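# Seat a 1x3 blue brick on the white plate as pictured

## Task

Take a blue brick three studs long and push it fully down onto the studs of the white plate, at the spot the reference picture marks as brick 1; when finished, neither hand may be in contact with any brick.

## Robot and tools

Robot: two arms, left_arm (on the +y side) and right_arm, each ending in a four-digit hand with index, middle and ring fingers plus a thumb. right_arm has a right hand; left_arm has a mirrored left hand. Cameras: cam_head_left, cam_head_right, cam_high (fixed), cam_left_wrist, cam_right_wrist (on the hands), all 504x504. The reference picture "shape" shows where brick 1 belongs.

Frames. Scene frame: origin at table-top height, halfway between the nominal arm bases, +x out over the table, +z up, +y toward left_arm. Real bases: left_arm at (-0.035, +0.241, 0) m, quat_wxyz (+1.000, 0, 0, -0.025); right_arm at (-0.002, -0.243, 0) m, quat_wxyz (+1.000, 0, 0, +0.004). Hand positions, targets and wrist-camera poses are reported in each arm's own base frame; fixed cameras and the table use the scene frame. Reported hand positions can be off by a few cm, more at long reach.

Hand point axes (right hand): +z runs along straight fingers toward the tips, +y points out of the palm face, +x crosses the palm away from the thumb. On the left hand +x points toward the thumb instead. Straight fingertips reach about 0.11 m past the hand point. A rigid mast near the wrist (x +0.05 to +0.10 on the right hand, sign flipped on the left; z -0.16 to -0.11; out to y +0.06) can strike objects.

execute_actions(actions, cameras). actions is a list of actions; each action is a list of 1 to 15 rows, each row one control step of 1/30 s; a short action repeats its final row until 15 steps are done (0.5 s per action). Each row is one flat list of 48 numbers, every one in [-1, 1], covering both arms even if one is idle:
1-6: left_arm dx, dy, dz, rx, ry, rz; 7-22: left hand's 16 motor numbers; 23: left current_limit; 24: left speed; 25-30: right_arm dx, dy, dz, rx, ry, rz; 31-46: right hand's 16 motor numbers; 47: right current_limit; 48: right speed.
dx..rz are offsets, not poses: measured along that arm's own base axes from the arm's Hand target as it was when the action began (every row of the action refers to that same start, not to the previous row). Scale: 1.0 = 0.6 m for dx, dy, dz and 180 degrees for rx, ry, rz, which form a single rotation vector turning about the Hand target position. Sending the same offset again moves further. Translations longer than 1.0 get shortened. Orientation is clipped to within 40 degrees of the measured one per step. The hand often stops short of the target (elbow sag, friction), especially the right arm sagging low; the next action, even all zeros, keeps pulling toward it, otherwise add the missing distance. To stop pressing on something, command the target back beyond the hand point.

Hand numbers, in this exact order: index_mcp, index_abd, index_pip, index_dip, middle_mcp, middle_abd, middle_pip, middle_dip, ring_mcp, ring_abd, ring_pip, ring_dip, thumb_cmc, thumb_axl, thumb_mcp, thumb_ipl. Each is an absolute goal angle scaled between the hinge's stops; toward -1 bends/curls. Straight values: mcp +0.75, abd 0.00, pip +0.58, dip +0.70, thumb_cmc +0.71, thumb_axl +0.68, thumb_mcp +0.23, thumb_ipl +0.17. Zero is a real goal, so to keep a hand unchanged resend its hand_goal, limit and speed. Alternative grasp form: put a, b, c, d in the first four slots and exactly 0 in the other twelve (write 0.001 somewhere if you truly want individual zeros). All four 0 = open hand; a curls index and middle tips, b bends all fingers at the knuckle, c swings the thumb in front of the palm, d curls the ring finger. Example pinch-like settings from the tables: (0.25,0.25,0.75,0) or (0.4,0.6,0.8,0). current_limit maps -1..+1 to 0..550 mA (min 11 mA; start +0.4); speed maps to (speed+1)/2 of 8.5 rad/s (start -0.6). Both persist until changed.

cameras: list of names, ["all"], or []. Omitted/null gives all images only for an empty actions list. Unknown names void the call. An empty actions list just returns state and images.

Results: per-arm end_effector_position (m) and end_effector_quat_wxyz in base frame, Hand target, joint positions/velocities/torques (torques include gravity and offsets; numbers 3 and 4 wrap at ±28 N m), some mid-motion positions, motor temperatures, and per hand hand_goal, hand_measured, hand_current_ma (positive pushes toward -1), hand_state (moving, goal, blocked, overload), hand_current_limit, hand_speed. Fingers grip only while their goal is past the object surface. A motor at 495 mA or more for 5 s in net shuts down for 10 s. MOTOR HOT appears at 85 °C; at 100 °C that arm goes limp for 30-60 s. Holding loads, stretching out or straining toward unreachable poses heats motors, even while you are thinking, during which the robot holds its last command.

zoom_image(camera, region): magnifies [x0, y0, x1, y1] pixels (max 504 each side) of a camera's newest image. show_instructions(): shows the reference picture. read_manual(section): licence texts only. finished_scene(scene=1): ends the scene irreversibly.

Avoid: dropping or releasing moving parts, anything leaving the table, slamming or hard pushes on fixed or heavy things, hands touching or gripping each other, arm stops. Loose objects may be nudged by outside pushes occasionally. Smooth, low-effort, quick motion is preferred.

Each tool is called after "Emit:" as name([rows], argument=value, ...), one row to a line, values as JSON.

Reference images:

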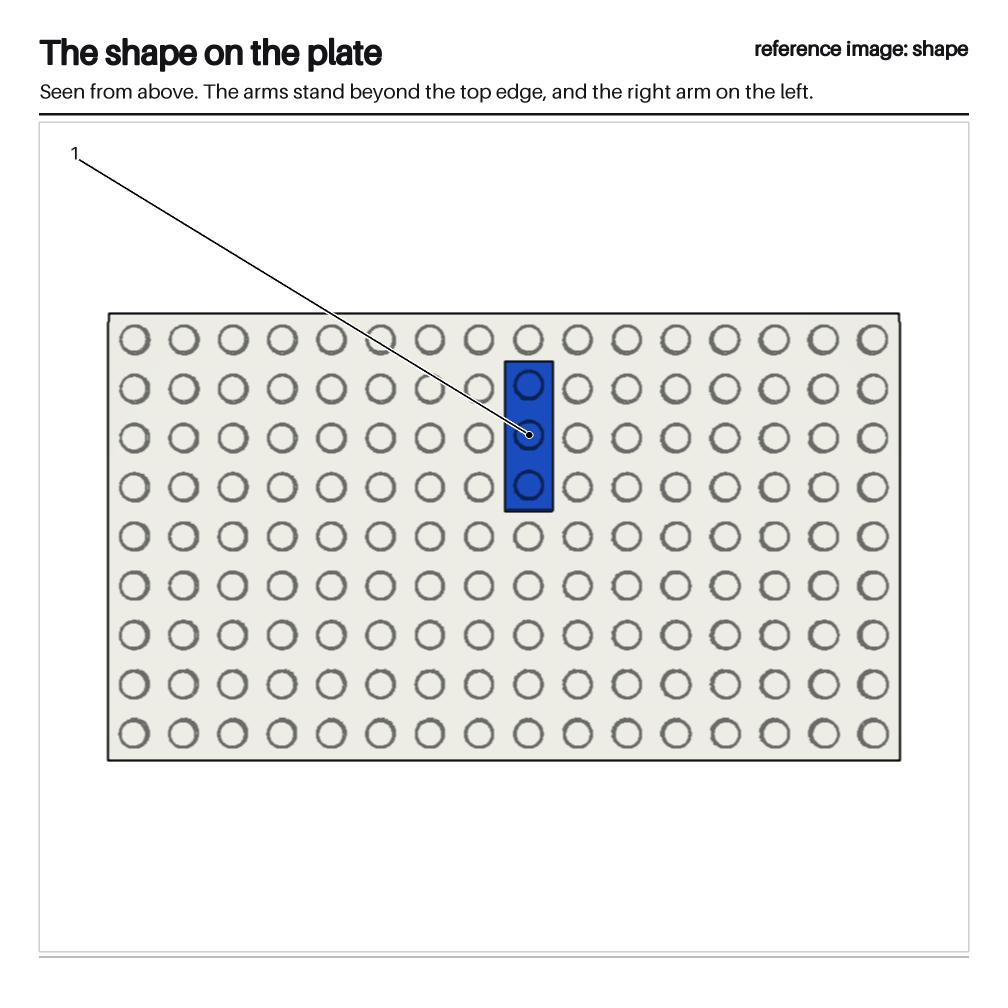

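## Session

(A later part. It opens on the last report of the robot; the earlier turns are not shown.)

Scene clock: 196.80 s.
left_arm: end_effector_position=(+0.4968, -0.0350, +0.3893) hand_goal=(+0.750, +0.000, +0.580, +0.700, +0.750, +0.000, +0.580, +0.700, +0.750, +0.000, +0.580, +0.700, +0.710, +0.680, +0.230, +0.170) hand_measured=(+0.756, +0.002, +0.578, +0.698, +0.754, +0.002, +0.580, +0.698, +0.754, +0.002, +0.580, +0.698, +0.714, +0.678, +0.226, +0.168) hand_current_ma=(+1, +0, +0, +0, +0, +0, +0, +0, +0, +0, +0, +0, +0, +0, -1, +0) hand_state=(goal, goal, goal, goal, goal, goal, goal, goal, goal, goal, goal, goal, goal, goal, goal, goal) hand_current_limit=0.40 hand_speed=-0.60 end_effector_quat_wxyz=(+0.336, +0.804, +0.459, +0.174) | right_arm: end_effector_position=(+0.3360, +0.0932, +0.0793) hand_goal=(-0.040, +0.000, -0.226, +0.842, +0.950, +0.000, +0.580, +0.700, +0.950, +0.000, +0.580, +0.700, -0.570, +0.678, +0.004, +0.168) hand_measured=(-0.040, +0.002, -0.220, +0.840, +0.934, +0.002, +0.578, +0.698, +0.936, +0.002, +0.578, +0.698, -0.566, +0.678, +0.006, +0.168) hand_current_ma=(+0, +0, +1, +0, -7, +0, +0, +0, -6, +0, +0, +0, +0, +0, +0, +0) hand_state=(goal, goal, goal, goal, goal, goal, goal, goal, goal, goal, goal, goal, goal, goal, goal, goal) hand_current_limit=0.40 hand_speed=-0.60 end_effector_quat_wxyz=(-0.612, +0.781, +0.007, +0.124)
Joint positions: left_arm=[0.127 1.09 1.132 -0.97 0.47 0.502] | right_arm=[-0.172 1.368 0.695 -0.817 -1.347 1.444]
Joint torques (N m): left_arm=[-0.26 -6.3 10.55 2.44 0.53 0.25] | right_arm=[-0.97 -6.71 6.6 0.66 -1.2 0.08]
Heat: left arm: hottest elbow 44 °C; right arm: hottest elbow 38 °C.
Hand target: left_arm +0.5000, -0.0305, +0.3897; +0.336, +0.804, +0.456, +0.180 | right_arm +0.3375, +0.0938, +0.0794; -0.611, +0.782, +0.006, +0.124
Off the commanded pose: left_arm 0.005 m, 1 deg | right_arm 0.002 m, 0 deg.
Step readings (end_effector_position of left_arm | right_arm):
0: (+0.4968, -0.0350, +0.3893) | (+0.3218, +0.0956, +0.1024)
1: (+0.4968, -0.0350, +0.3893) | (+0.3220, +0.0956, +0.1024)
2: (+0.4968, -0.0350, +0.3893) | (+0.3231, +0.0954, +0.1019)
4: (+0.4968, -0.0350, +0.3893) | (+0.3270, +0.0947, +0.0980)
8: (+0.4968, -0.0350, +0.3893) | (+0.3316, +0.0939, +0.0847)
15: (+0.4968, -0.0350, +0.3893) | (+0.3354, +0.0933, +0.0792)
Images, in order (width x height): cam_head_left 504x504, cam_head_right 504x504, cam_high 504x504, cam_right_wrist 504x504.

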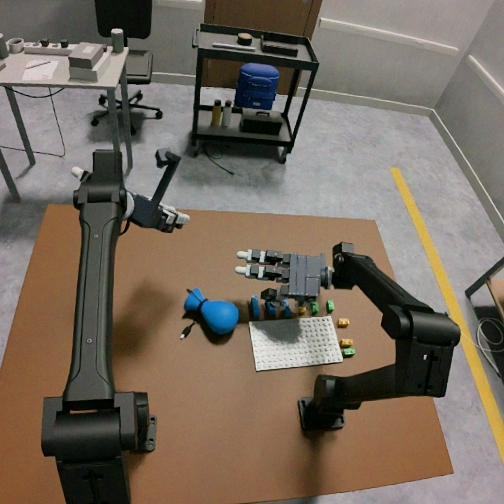

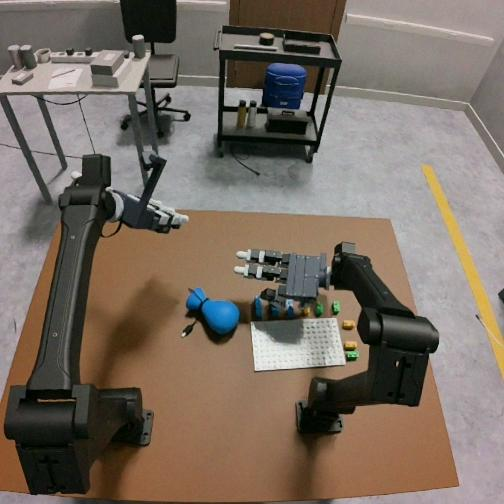

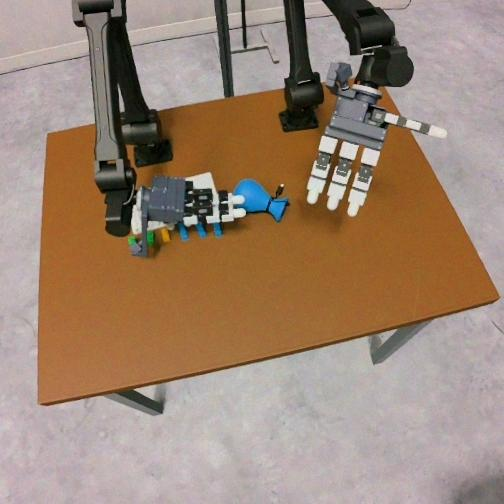

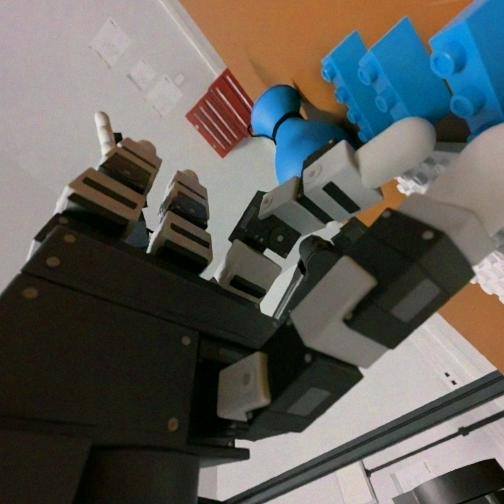

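Emit:
zoom_image(camera="cam_head_left", region=[262, 285, 312, 325])

Emit:
zoom_image(camera="cam_head_right", region=[262, 285, 312, 325])

Emit:
zoom_image(camera="cam_high", region=[155, 210, 215, 250])

Emit:
zoom_image(camera="cam_right_wrist", region=[374, 0, 504, 180])

Scaled by 10.080 from the camera's 504x504 image, which has a finer 720x720 frame.

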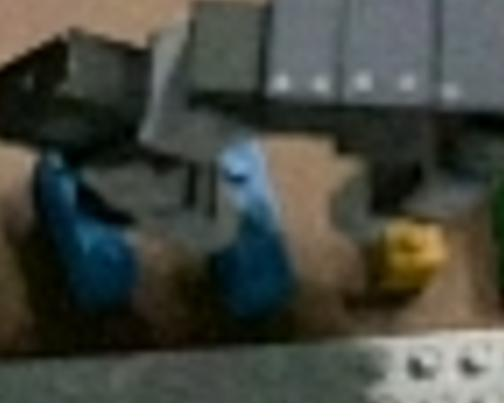

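Scaled by 10.080 from the camera's 504x504 image, which has a finer 720x720 frame.

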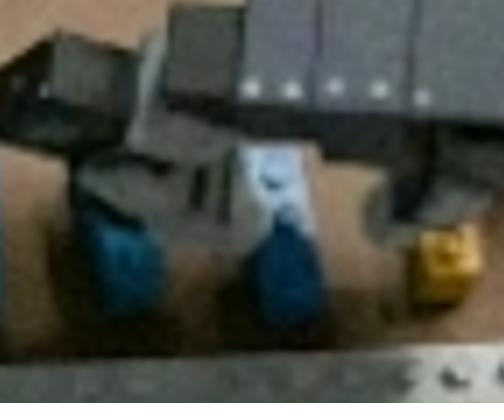

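Scaled by 8.400 from the camera's 504x504 image, which has a finer 720x720 frame.

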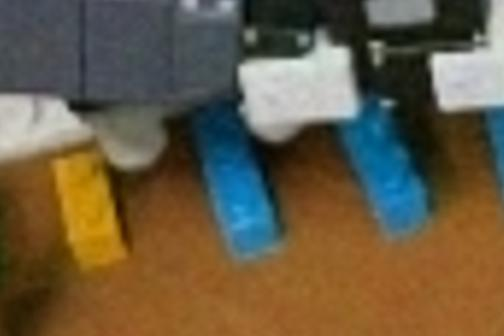

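Scaled by 2.800 from the camera's 504x504 image, which has a finer 720x720 frame.

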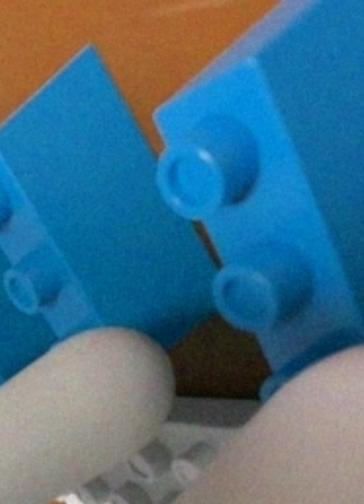

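Emit:
execute_actions([
  [[0,0,0,0,0,0,0,0,0,0,0,0,0,0,0,0,0,0,0,0,0,0,0.4,-0.6,0.006,0.0115,-0.014,0,0,0.033,-0.041,0,-0.226,0.841,0.95,0,0.58,0.7,0.95,0,0.58,0.7,-0.571,0.677,0.003,0.168,0.4,-0.6]],
], cameras=["cam_head_left","cam_head_right","cam_high","cam_right_wrist"])

Emit:
zoom_image(camera="cam_head_left", region=[262, 285, 312, 325])

Emit:
zoom_image(camera="cam_head_right", region=[262, 285, 312, 325])

Emit:
zoom_image(camera="cam_high", region=[155, 210, 215, 250])

Emit:
zoom_image(camera="cam_right_wrist", region=[304, 0, 504, 200])

Scene clock: 224.70 s.
left_arm: end_effector_position=(+0.4968, -0.0350, +0.3893) hand_goal=(+0.750, +0.000, +0.580, +0.700, +0.750, +0.000, +0.580, +0.700, +0.750, +0.000, +0.580, +0.700, +0.710, +0.680, +0.230, +0.170) hand_measured=(+0.756, +0.002, +0.578, +0.698, +0.754, +0.002, +0.580, +0.698, +0.754, +0.002, +0.580, +0.698, +0.714, +0.678, +0.226, +0.168) hand_current_ma=(+1, +0, +0, +0, +0, +0, +0, +0, +0, +0, +0, +0, +0, +0, -1, +0) hand_state=(goal, goal, goal, goal, goal, goal, goal, goal, goal, goal, goal, goal, goal, goal, goal, goal) hand_current_limit=0.40 hand_speed=-0.60 end_effector_quat_wxyz=(+0.336, +0.804, +0.459, +0.174) | right_arm: end_effector_position=(+0.3225, +0.1020, +0.0635) hand_goal=(-0.040, +0.000, -0.226, +0.842, +0.950, +0.000, +0.580, +0.700, +0.950, +0.000, +0.580, +0.700, -0.570, +0.678, +0.004, +0.168) hand_measured=(-0.040, +0.002, -0.222, +0.840, +0.934, +0.002, +0.578, +0.698, +0.936, +0.002, +0.578, +0.698, -0.566, +0.678, +0.006, +0.168) hand_current_ma=(+0, +0, +1, +0, -7, +0, +0, +0, -6, +0, +0, +0, +0, +0, +0, +0) hand_state=(goal, goal, goal, goal, goal, goal, goal, goal, goal, goal, goal, goal, goal, goal, goal, goal) hand_current_limit=0.40 hand_speed=-0.60 end_effector_quat_wxyz=(-0.617, +0.782, +0.028, +0.084)
Joint positions: left_arm=[0.127 1.09 1.132 -0.97 0.47 0.502] | right_arm=[-0.148 1.464 0.736 -1.049 -1.339 1.187]
Joint torques (N m): left_arm=[-0.32 -6.3 10.54 2.45 0.53 0.24] | right_arm=[-0.79 -6.77 9.2 -0.62 -1.13 -0.14]
Heat: left arm: hottest elbow 43 °C; right arm: hottest elbow 37 °C.
Hand target: left_arm +0.5000, -0.0305, +0.3897; +0.336, +0.804, +0.456, +0.180 | right_arm +0.3412, +0.1007, +0.0710; -0.617, +0.780, +0.047, +0.092
Off the commanded pose: left_arm 0.005 m, 1 deg | right_arm 0.020 m, 2 deg.
Step readings (end_effector_position of left_arm | right_arm):
0: (+0.4968, -0.0350, +0.3893) | (+0.3360, +0.0932, +0.0793)
1: (+0.4968, -0.0350, +0.3893) | (+0.3359, +0.0932, +0.0793)
2: (+0.4968, -0.0350, +0.3893) | (+0.3349, +0.0938, +0.0788)
4: (+0.4968, -0.0350, +0.3893) | (+0.3295, +0.0964, +0.0752)
8: (+0.4968, -0.0350, +0.3893) | (+0.3182, +0.1014, +0.0627)
15: (+0.4968, -0.0350, +0.3893) | (+0.3173, +0.1027, +0.0607)
Images, in order (width x height): cam_head_left 504x504, cam_head_right 504x504, cam_high 504x504, cam_right_wrist 504x504.

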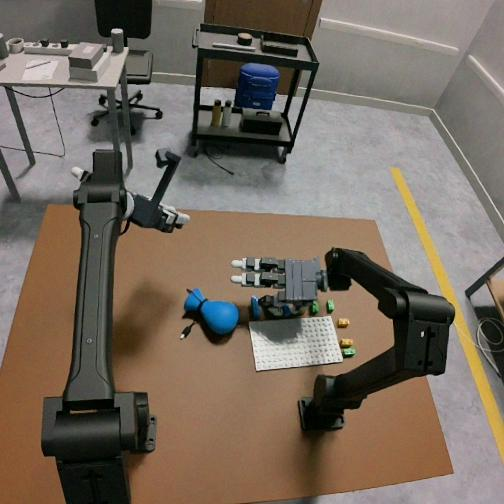

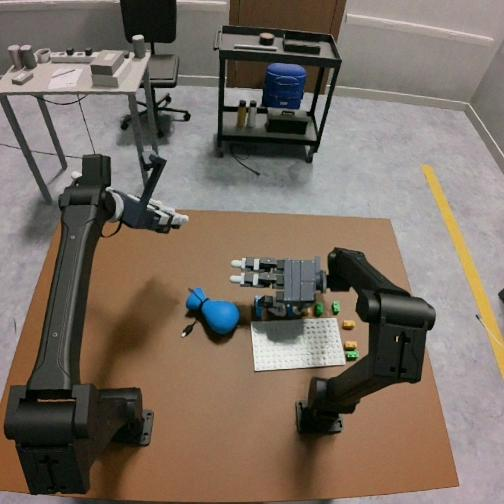

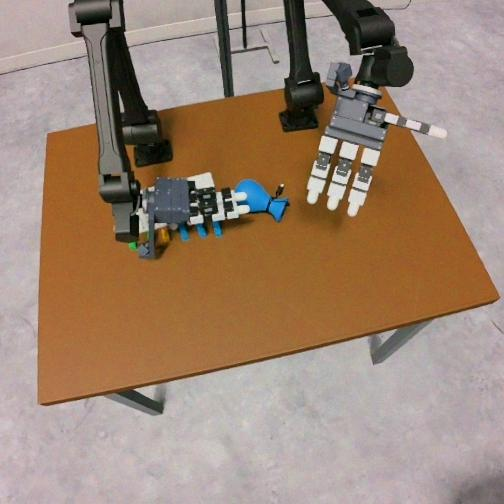

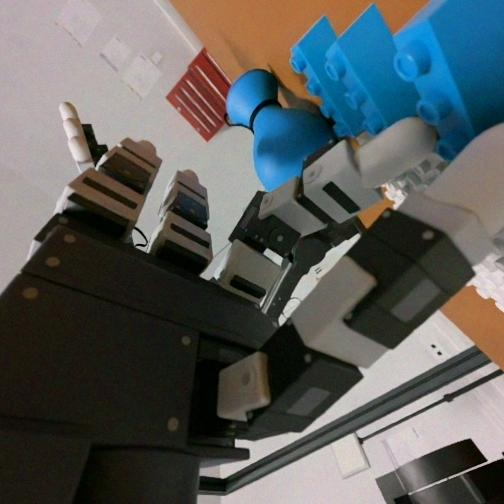

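Scaled by 10.080 from the camera's 504x504 image, which has a finer 720x720 frame.

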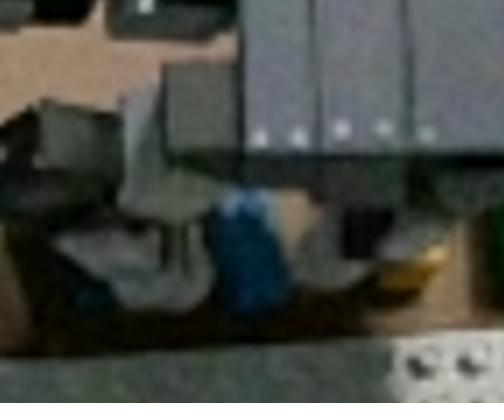

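Scaled by 10.080 from the camera's 504x504 image, which has a finer 720x720 frame.

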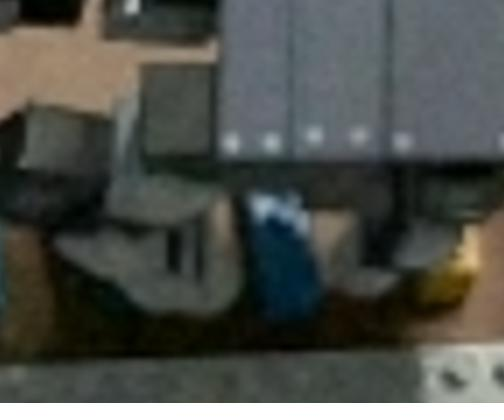

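Scaled by 8.400 from the camera's 504x504 image, which has a finer 720x720 frame.

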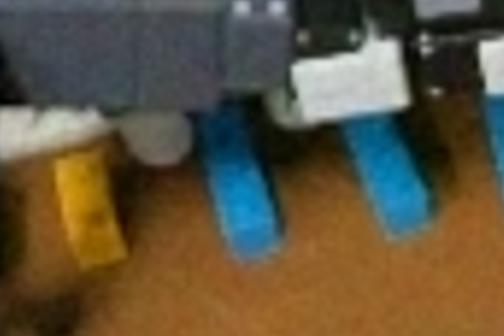

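Scaled by 2.520 from the camera's 504x504 image, which has a finer 720x720 frame.

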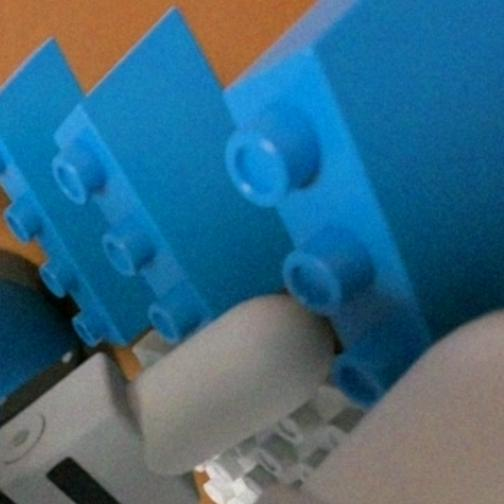

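Emit:
execute_actions([
  [[0,0,0,0,0,0,0,0,0,0,0,0,0,0,0,0,0,0,0,0,0,0,0.4,-0.6,-0.005,0.004,-0.013,0,0,0,-0.041,0,-0.226,0.841,0.95,0,0.58,0.7,0.95,0,0.58,0.7,-0.571,0.677,0.003,0.168,0.4,-0.6]],
], cameras=["cam_head_left","cam_head_right","cam_high","cam_right_wrist"])

Emit:
zoom_image(camera="cam_head_left", region=[262, 285, 312, 325])

Emit:
zoom_image(camera="cam_high", region=[155, 210, 215, 250])

Emit:
zoom_image(camera="cam_right_wrist", region=[304, 0, 504, 200])

Scene clock: 229.90 s.
left_arm: end_effector_position=(+0.4968, -0.0350, +0.3893) hand_goal=(+0.750, +0.000, +0.580, +0.700, +0.750, +0.000, +0.580, +0.700, +0.750, +0.000, +0.580, +0.700, +0.710, +0.680, +0.230, +0.170) hand_measured=(+0.756, +0.002, +0.578, +0.698, +0.754, +0.002, +0.580, +0.698, +0.754, +0.002, +0.580, +0.698, +0.714, +0.678, +0.226, +0.168) hand_current_ma=(+1, +0, +0, +0, +0, +0, +0, +0, +0, +0, +0, +0, +0, +0, -1, +0) hand_state=(goal, goal, goal, goal, goal, goal, goal, goal, goal, goal, goal, goal, goal, goal, goal, goal) hand_current_limit=0.40 hand_speed=-0.60 end_effector_quat_wxyz=(+0.336, +0.804, +0.459, +0.174) | right_arm: end_effector_position=(+0.3231, +0.1027, +0.0567) hand_goal=(-0.040, +0.000, -0.226, +0.842, +0.950, +0.000, +0.580, +0.700, +0.950, +0.000, +0.580, +0.700, -0.570, +0.678, +0.004, +0.168) hand_measured=(-0.040, +0.002, -0.222, +0.840, +0.934, +0.002, +0.578, +0.698, +0.936, +0.002, +0.578, +0.698, -0.566, +0.678, +0.006, +0.168) hand_current_ma=(+0, +0, +1, +0, -7, +0, +0, +0, -6, +0, +0, +0, +0, +0, +0, +0) hand_state=(goal, goal, goal, goal, goal, goal, goal, goal, goal, goal, goal, goal, goal, goal, goal, goal) hand_current_limit=0.40 hand_speed=-0.60 end_effector_quat_wxyz=(-0.618, +0.781, +0.033, +0.083)
Joint positions: left_arm=[0.127 1.09 1.132 -0.97 0.47 0.502] | right_arm=[-0.146 1.487 0.736 -1.049 -1.339 1.159]
Joint torques (N m): left_arm=[-0.26 -6.24 10.54 2.43 0.53 0.26] | right_arm=[-0.56 -6.95 8.47 -0.64 -1.25 -0.15]
Heat: left arm: hottest elbow 43 °C; right arm: hottest elbow 38 °C.
Hand target: left_arm +0.5000, -0.0305, +0.3897; +0.336, +0.804, +0.456, +0.180 | right_arm +0.3382, +0.1031, +0.0632; -0.617, +0.780, +0.047, +0.092
Off the commanded pose: left_arm 0.005 m, 1 deg | right_arm 0.016 m, 2 deg.
Step readings (end_effector_position of left_arm | right_arm):
0: (+0.4968, -0.0350, +0.3893) | (+0.3226, +0.1020, +0.0635)
1: (+0.4968, -0.0350, +0.3893) | (+0.3226, +0.1020, +0.0635)
2: (+0.4968, -0.0350, +0.3893) | (+0.3228, +0.1020, +0.0633)
4: (+0.4968, -0.0350, +0.3893) | (+0.3228, +0.1021, +0.0619)
8: (+0.4968, -0.0350, +0.3893) | (+0.3226, +0.1026, +0.0580)
15: (+0.4968, -0.0350, +0.3893) | (+0.3229, +0.1027, +0.0567)
Images, in order (width x height): cam_head_left 504x504, cam_head_right 504x504, cam_high 504x504, cam_right_wrist 504x504.

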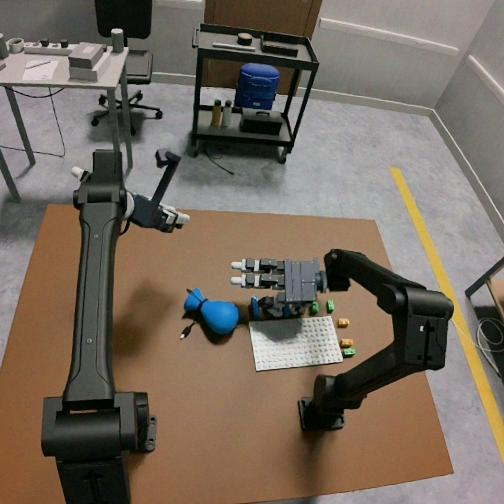

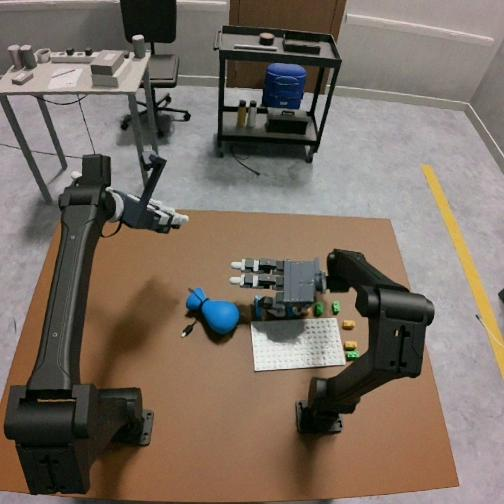

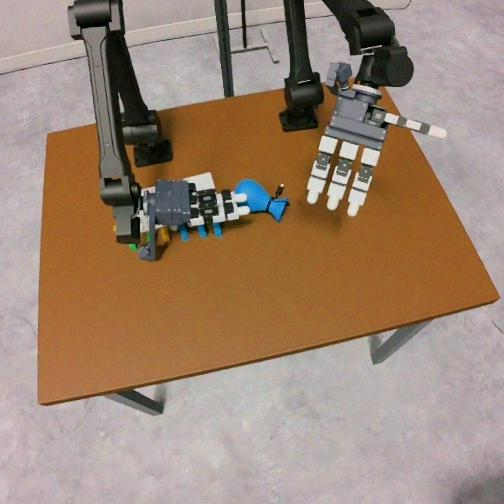

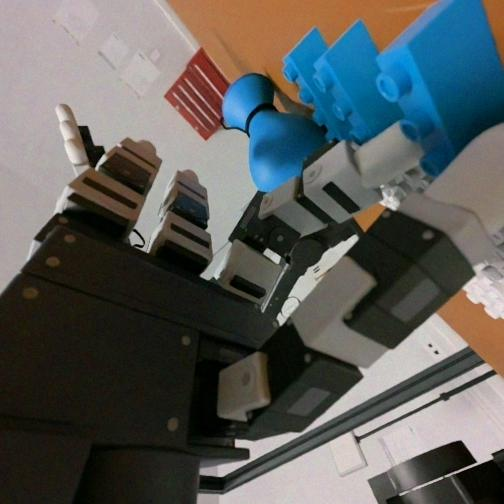

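Scaled by 10.080 from the camera's 504x504 image, which has a finer 720x720 frame.

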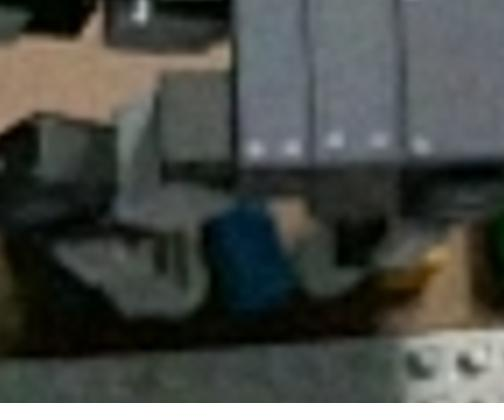

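Scaled by 8.400 from the camera's 504x504 image, which has a finer 720x720 frame.

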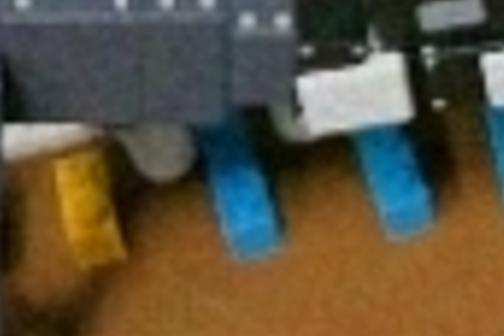

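Scaled by 2.520 from the camera's 504x504 image, which has a finer 720x720 frame.

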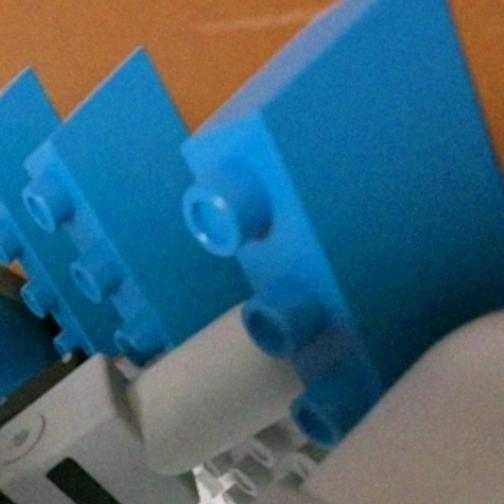

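Emit:
execute_actions([
  [[0,0,0,0,0,0,0,0,0,0,0,0,0,0,0,0,0,0,0,0,0,0,0.4,-0.6,0.022,0.003,0.01,0,0,0,-0.041,0,-0.226,0.841,0.95,0,0.58,0.7,0.95,0,0.58,0.7,-0.571,0.677,0.003,0.168,0.4,-0.6]],
], cameras=["cam_head_left","cam_high","cam_right_wrist"])

Emit:
zoom_image(camera="cam_right_wrist", region=[304, 0, 504, 200])

Scene clock: 233.93 s.
left_arm: end_effector_position=(+0.4968, -0.0350, +0.3893) hand_goal=(+0.750, +0.000, +0.580, +0.700, +0.750, +0.000, +0.580, +0.700, +0.750, +0.000, +0.580, +0.700, +0.710, +0.680, +0.230, +0.170) hand_measured=(+0.756, +0.002, +0.578, +0.698, +0.754, +0.002, +0.580, +0.698, +0.754, +0.002, +0.580, +0.698, +0.714, +0.678, +0.226, +0.168) hand_current_ma=(+1, +0, +0, +0, +0, +0, +0, +0, +0, +0, +0, +0, +0, +0, -1, +0) hand_state=(goal, goal, goal, goal, goal, goal, goal, goal, goal, goal, goal, goal, goal, goal, goal, goal) hand_current_limit=0.40 hand_speed=-0.60 end_effector_quat_wxyz=(+0.336, +0.804, +0.459, +0.174) | right_arm: end_effector_position=(+0.3332, +0.1039, +0.0611) hand_goal=(-0.040, +0.000, -0.226, +0.842, +0.950, +0.000, +0.580, +0.700, +0.950, +0.000, +0.580, +0.700, -0.570, +0.678, +0.004, +0.168) hand_measured=(-0.040, +0.002, -0.222, +0.840, +0.934, +0.002, +0.578, +0.698, +0.936, +0.002, +0.578, +0.698, -0.566, +0.678, +0.006, +0.168) hand_current_ma=(+0, +0, +1, +0, -7, +0, +0, +0, -6, +0, +0, +0, +0, +0, +0, +0) hand_state=(goal, goal, goal, goal, goal, goal, goal, goal, goal, goal, goal, goal, goal, goal, goal, goal) hand_current_limit=0.40 hand_speed=-0.60 end_effector_quat_wxyz=(-0.617, +0.781, +0.038, +0.085)
Joint positions: left_arm=[0.127 1.09 1.132 -0.97 0.47 0.502] | right_arm=[-0.137 1.496 0.764 -1.049 -1.34 1.168]
Joint torques (N m): left_arm=[-0.38 -6.3 10.54 2.41 0.52 0.25] | right_arm=[-0.38 -7.24 9.2 -0.09 -1.36 0.1]
Heat: left arm: hottest elbow 43 °C; right arm: hottest elbow 38 °C.
Hand target: left_arm +0.5000, -0.0305, +0.3897; +0.336, +0.804, +0.456, +0.180 | right_arm +0.3513, +0.1050, +0.0692; -0.617, +0.780, +0.047, +0.092
Off the commanded pose: left_arm 0.005 m, 1 deg | right_arm 0.020 m, 1 deg.
Step readings (end_effector_position of left_arm | right_arm):
0: (+0.4968, -0.0350, +0.3893) | (+0.3232, +0.1027, +0.0567)
1: (+0.4968, -0.0350, +0.3893) | (+0.3232, +0.1027, +0.0567)
2: (+0.4968, -0.0350, +0.3893) | (+0.3232, +0.1029, +0.0567)
4: (+0.4968, -0.0350, +0.3893) | (+0.3246, +0.1036, +0.0572)
8: (+0.4968, -0.0350, +0.3893) | (+0.3309, +0.1038, +0.0600)
15: (+0.4968, -0.0350, +0.3893) | (+0.3336, +0.1038, +0.0615)
Images, in order (width x height): cam_head_left 504x504, cam_high 504x504, cam_right_wrist 504x504.

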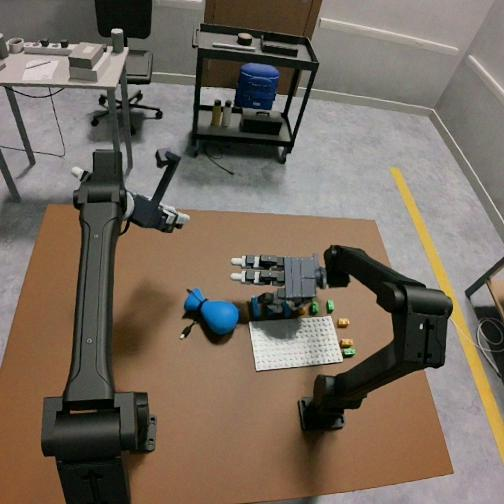

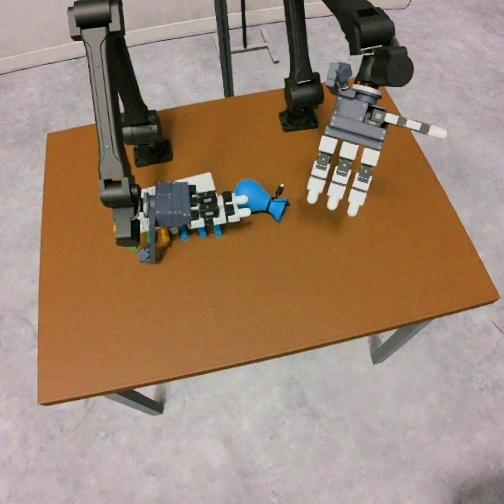

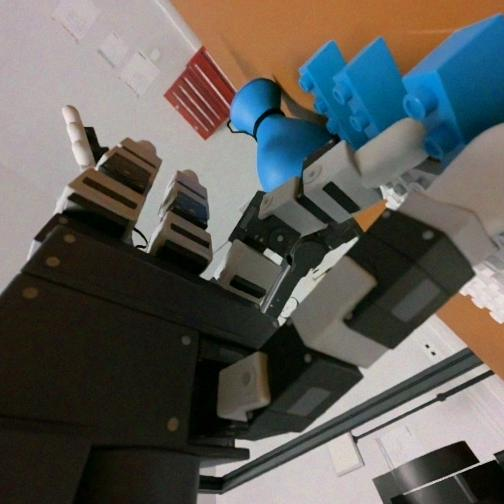

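Scaled by 2.520 from the camera's 504x504 image, which has a finer 720x720 frame.

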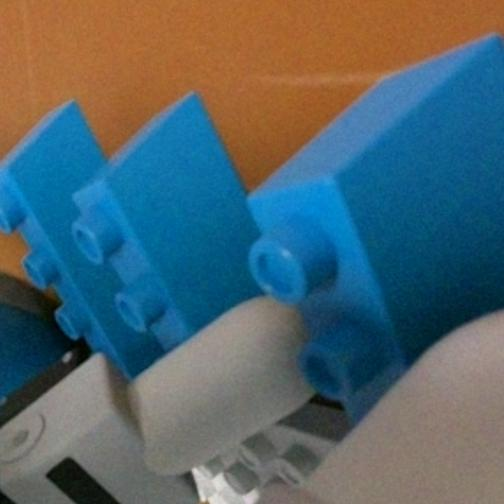

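Emit:
execute_actions([
  [[0,0,0,0,0,0,0,0,0,0,0,0,0,0,0,0,0,0,0,0,0,0,0.4,-0.6,0.018,0.002,-0.003,0,0,0,-0.041,0,-0.226,0.841,0.95,0,0.58,0.7,0.95,0,0.58,0.7,-0.571,0.677,0.003,0.168,0.4,-0.6]],
], cameras=["cam_head_left","cam_high","cam_right_wrist"])

Emit:
zoom_image(camera="cam_right_wrist", region=[304, 0, 504, 200])

Emit:
zoom_image(camera="cam_head_left", region=[262, 285, 312, 325])

Scene clock: 237.80 s.
left_arm: end_effector_position=(+0.4968, -0.0350, +0.3893) hand_goal=(+0.750, +0.000, +0.580, +0.700, +0.750, +0.000, +0.580, +0.700, +0.750, +0.000, +0.580, +0.700, +0.710, +0.680, +0.230, +0.170) hand_measured=(+0.756, +0.002, +0.578, +0.698, +0.754, +0.002, +0.580, +0.698, +0.754, +0.002, +0.580, +0.698, +0.714, +0.678, +0.226, +0.168) hand_current_ma=(+1, +0, +0, +0, +0, +0, +0, +0, +0, +0, +0, +0, +0, +0, -1, +0) hand_state=(goal, goal, goal, goal, goal, goal, goal, goal, goal, goal, goal, goal, goal, goal, goal, goal) hand_current_limit=0.40 hand_speed=-0.60 end_effector_quat_wxyz=(+0.336, +0.804, +0.459, +0.174) | right_arm: end_effector_position=(+0.3425, +0.1050, +0.0589) hand_goal=(-0.040, +0.000, -0.226, +0.842, +0.950, +0.000, +0.580, +0.700, +0.950, +0.000, +0.580, +0.700, -0.570, +0.678, +0.004, +0.168) hand_measured=(-0.040, +0.002, -0.222, +0.840, +0.934, +0.002, +0.578, +0.698, +0.936, +0.002, +0.578, +0.698, -0.566, +0.678, +0.006, +0.168) hand_current_ma=(+0, +0, +1, +0, -7, +0, +0, +0, -6, +0, +0, +0, +0, +0, +0, +0) hand_state=(goal, goal, goal, goal, goal, goal, goal, goal, goal, goal, goal, goal, goal, goal, goal, goal) hand_current_limit=0.40 hand_speed=-0.60 end_effector_quat_wxyz=(-0.618, +0.781, +0.036, +0.082)
Joint positions: left_arm=[0.127 1.09 1.132 -0.97 0.47 0.502] | right_arm=[-0.13 1.522 0.786 -1.029 -1.341 1.194]
Joint torques (N m): left_arm=[-0.21 -6.24 10.55 2.45 0.53 0.25] | right_arm=[-0.5 -7.59 9.22 0.17 -1.36 0.07]
Heat: left arm: hottest elbow 43 °C; right arm: hottest elbow 39 °C.
Hand target: left_arm +0.5000, -0.0305, +0.3897; +0.336, +0.804, +0.456, +0.180 | right_arm +0.3622, +0.1062, +0.0674; -0.617, +0.780, +0.047, +0.092
Off the commanded pose: left_arm 0.005 m, 1 deg | right_arm 0.021 m, 2 deg.
Step readings (end_effector_position of left_arm | right_arm):
0: (+0.4968, -0.0350, +0.3893) | (+0.3332, +0.1039, +0.0611)
1: (+0.4968, -0.0350, +0.3893) | (+0.3333, +0.1039, +0.0611)
2: (+0.4968, -0.0350, +0.3893) | (+0.3335, +0.1039, +0.0611)
4: (+0.4968, -0.0350, +0.3893) | (+0.3356, +0.1043, +0.0606)
8: (+0.4968, -0.0350, +0.3893) | (+0.3405, +0.1049, +0.0592)
15: (+0.4968, -0.0350, +0.3893) | (+0.3424, +0.1049, +0.0589)
Images, in order (width x height): cam_head_left 504x504, cam_high 504x504, cam_right_wrist 504x504.

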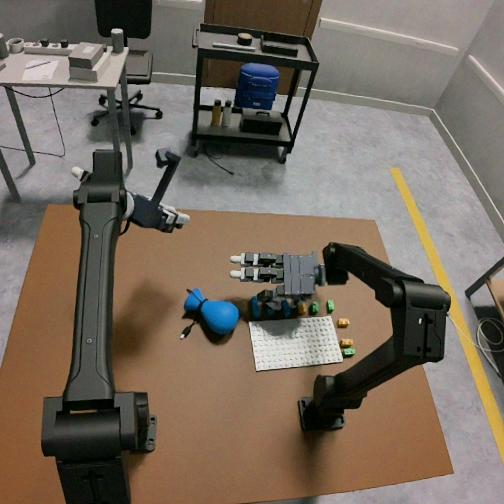

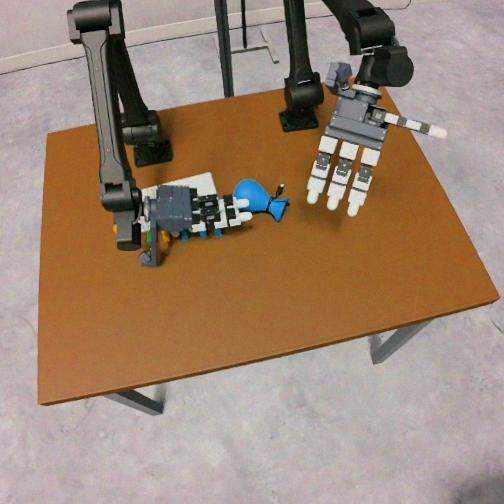

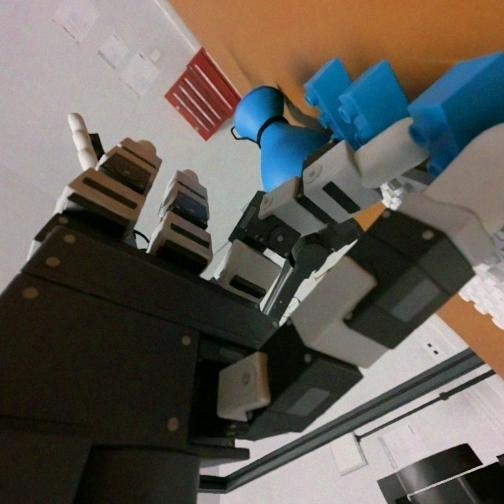

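Scaled by 2.520 from the camera's 504x504 image, which has a finer 720x720 frame.

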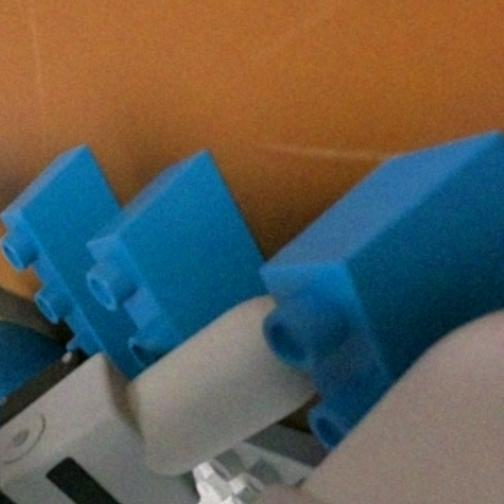

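Scaled by 10.080 from the camera's 504x504 image, which has a finer 720x720 frame.

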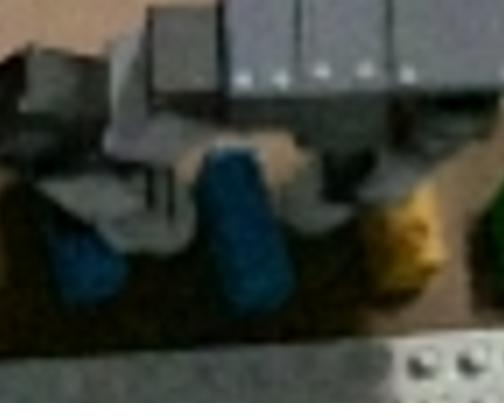

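Emit:
execute_actions([
  [[0,0,0,0,0,0,0,0,0,0,0,0,0,0,0,0,0,0,0,0,0,0,0.4,-0.6,0,0,0,0,0,0,-0.1,0,-0.226,0.841,0.95,0,0.58,0.7,0.95,0,0.58,0.7,-0.571,0.677,-0.055,0.168,0.4,-0.9]],
  [[0,0,0,0,0,0,0,0,0,0,0,0,0,0,0,0,0,0,0,0,0,0,0.4,-0.6,0,0,0,0,0,0,-0.15,0,-0.226,0.841,0.95,0,0.58,0.7,0.95,0,0.58,0.7,-0.571,0.677,-0.1,0.168,0.4,-0.9]],
], cameras=["cam_head_left","cam_high","cam_right_wrist"])

Emit:
zoom_image(camera="cam_right_wrist", region=[304, 0, 504, 200])

Emit:
zoom_image(camera="cam_head_left", region=[262, 285, 312, 325])

Scene clock: 243.50 s.
left_arm: end_effector_position=(+0.4968, -0.0350, +0.3893) hand_goal=(+0.750, +0.000, +0.580, +0.700, +0.750, +0.000, +0.580, +0.700, +0.750, +0.000, +0.580, +0.700, +0.710, +0.680, +0.230, +0.170) hand_measured=(+0.756, +0.002, +0.578, +0.698, +0.754, +0.002, +0.580, +0.698, +0.754, +0.002, +0.580, +0.698, +0.714, +0.678, +0.226, +0.168) hand_current_ma=(+1, +0, +0, +0, +0, +0, +0, +0, +0, +0, +0, +0, +0, +0, -1, +0) hand_state=(goal, goal, goal, goal, goal, goal, goal, goal, goal, goal, goal, goal, goal, goal, goal, goal) hand_current_limit=0.40 hand_speed=-0.60 end_effector_quat_wxyz=(+0.336, +0.804, +0.459, +0.174) | right_arm: end_effector_position=(+0.3428, +0.1053, +0.0592) hand_goal=(-0.150, +0.000, -0.226, +0.842, +0.950, +0.000, +0.580, +0.700, +0.950, +0.000, +0.580, +0.700, -0.570, +0.678, -0.100, +0.168) hand_measured=(-0.086, +0.002, -0.212, +0.846, +0.934, +0.002, +0.578, +0.698, +0.936, +0.002, +0.578, +0.698, -0.574, +0.678, -0.048, +0.180) hand_current_ma=(+85, +0, +4, +1, -7, +0, +0, +0, -6, +0, +0, +0, -1, +0, +84, +7) hand_state=(blocked, goal, goal, goal, goal, goal, goal, goal, goal, goal, goal, goal, goal, goal, blocked, goal) hand_current_limit=0.40 hand_speed=-0.90 end_effector_quat_wxyz=(-0.619, +0.781, +0.035, +0.082)
Joint positions: left_arm=[0.127 1.09 1.132 -0.97 0.47 0.502] | right_arm=[-0.13 1.522 0.786 -1.025 -1.344 1.2]
Joint torques (N m): left_arm=[-0.26 -6.24 10.56 2.44 0.53 0.25] | right_arm=[-0.38 -7.71 9.14 0.16 -1.24 0.07]
Heat: left arm: hottest elbow 43 °C; right arm: hottest elbow 39 °C.
Hand target: left_arm +0.5000, -0.0305, +0.3897; +0.336, +0.804, +0.456, +0.180 | right_arm +0.3621, +0.1061, +0.0674; -0.617, +0.780, +0.047, +0.092
Off the commanded pose: left_arm 0.005 m, 1 deg | right_arm 0.021 m, 2 deg.
Step readings (end_effector_position of left_arm | right_arm):
0: (+0.4968, -0.0350, +0.3893) | (+0.3424, +0.1050, +0.0589)
1: (+0.4968, -0.0350, +0.3893) | (+0.3424, +0.1050, +0.0589)
2: (+0.4968, -0.0350, +0.3893) | (+0.3424, +0.1050, +0.0589)
4: (+0.4968, -0.0350, +0.3893) | (+0.3423, +0.1050, +0.0589)
8: (+0.4968, -0.0350, +0.3893) | (+0.3425, +0.1050, +0.0588)
15: (+0.4968, -0.0350, +0.3893) | (+0.3427, +0.1050, +0.0588)
16: (+0.4968, -0.0350, +0.3893) | (+0.3428, +0.1050, +0.0588)
17: (+0.4968, -0.0350, +0.3893) | (+0.3427, +0.1050, +0.0589)
19: (+0.4968, -0.0350, +0.3893) | (+0.3427, +0.1051, +0.0590)
23: (+0.4968, -0.0350, +0.3893) | (+0.3427, +0.1053, +0.0592)
30: (+0.4968, -0.0350, +0.3893) | (+0.3428, +0.1053, +0.0592)
Images, in order (width x height): cam_head_left 504x504, cam_high 504x504, cam_right_wrist 504x504.

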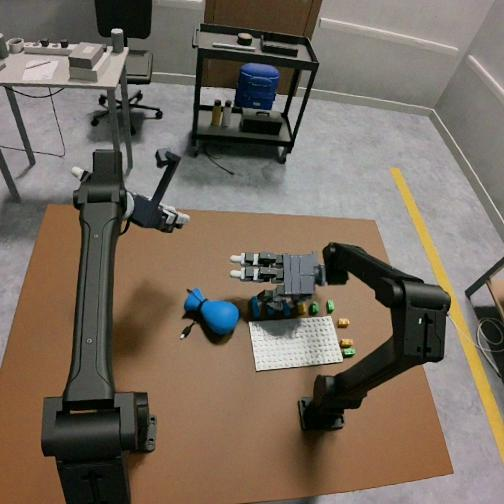

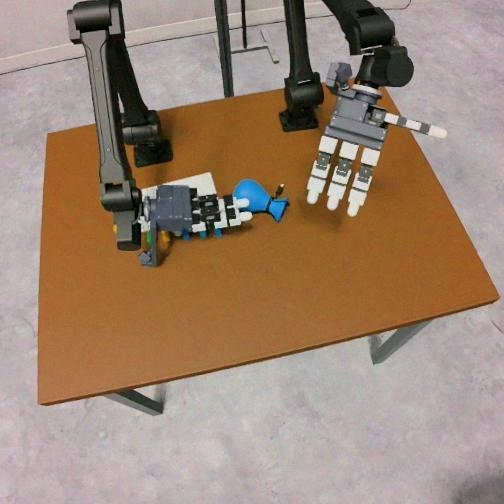

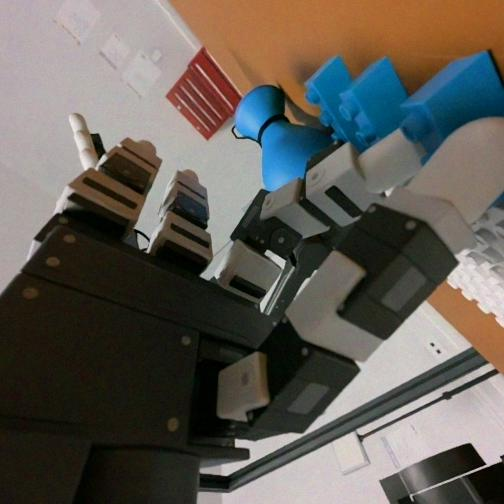

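Scaled by 2.520 from the camera's 504x504 image, which has a finer 720x720 frame.

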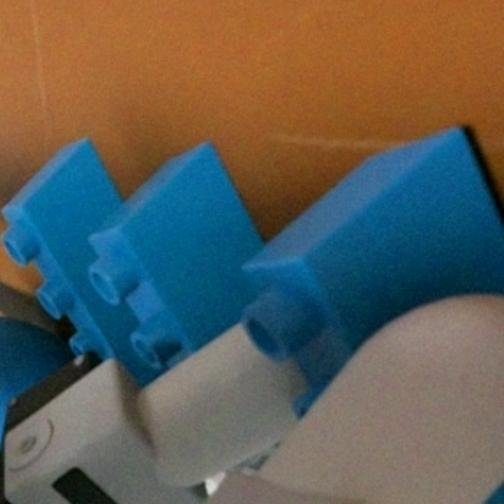

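Scaled by 10.080 from the camera's 504x504 image, which has a finer 720x720 frame.

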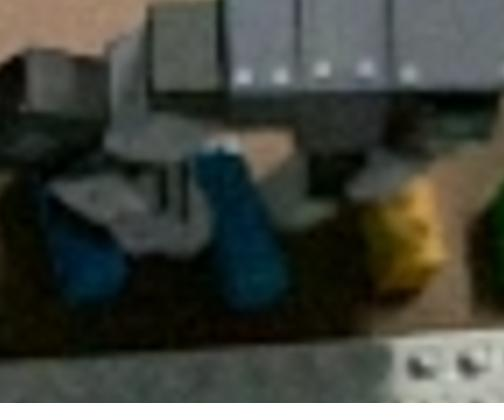

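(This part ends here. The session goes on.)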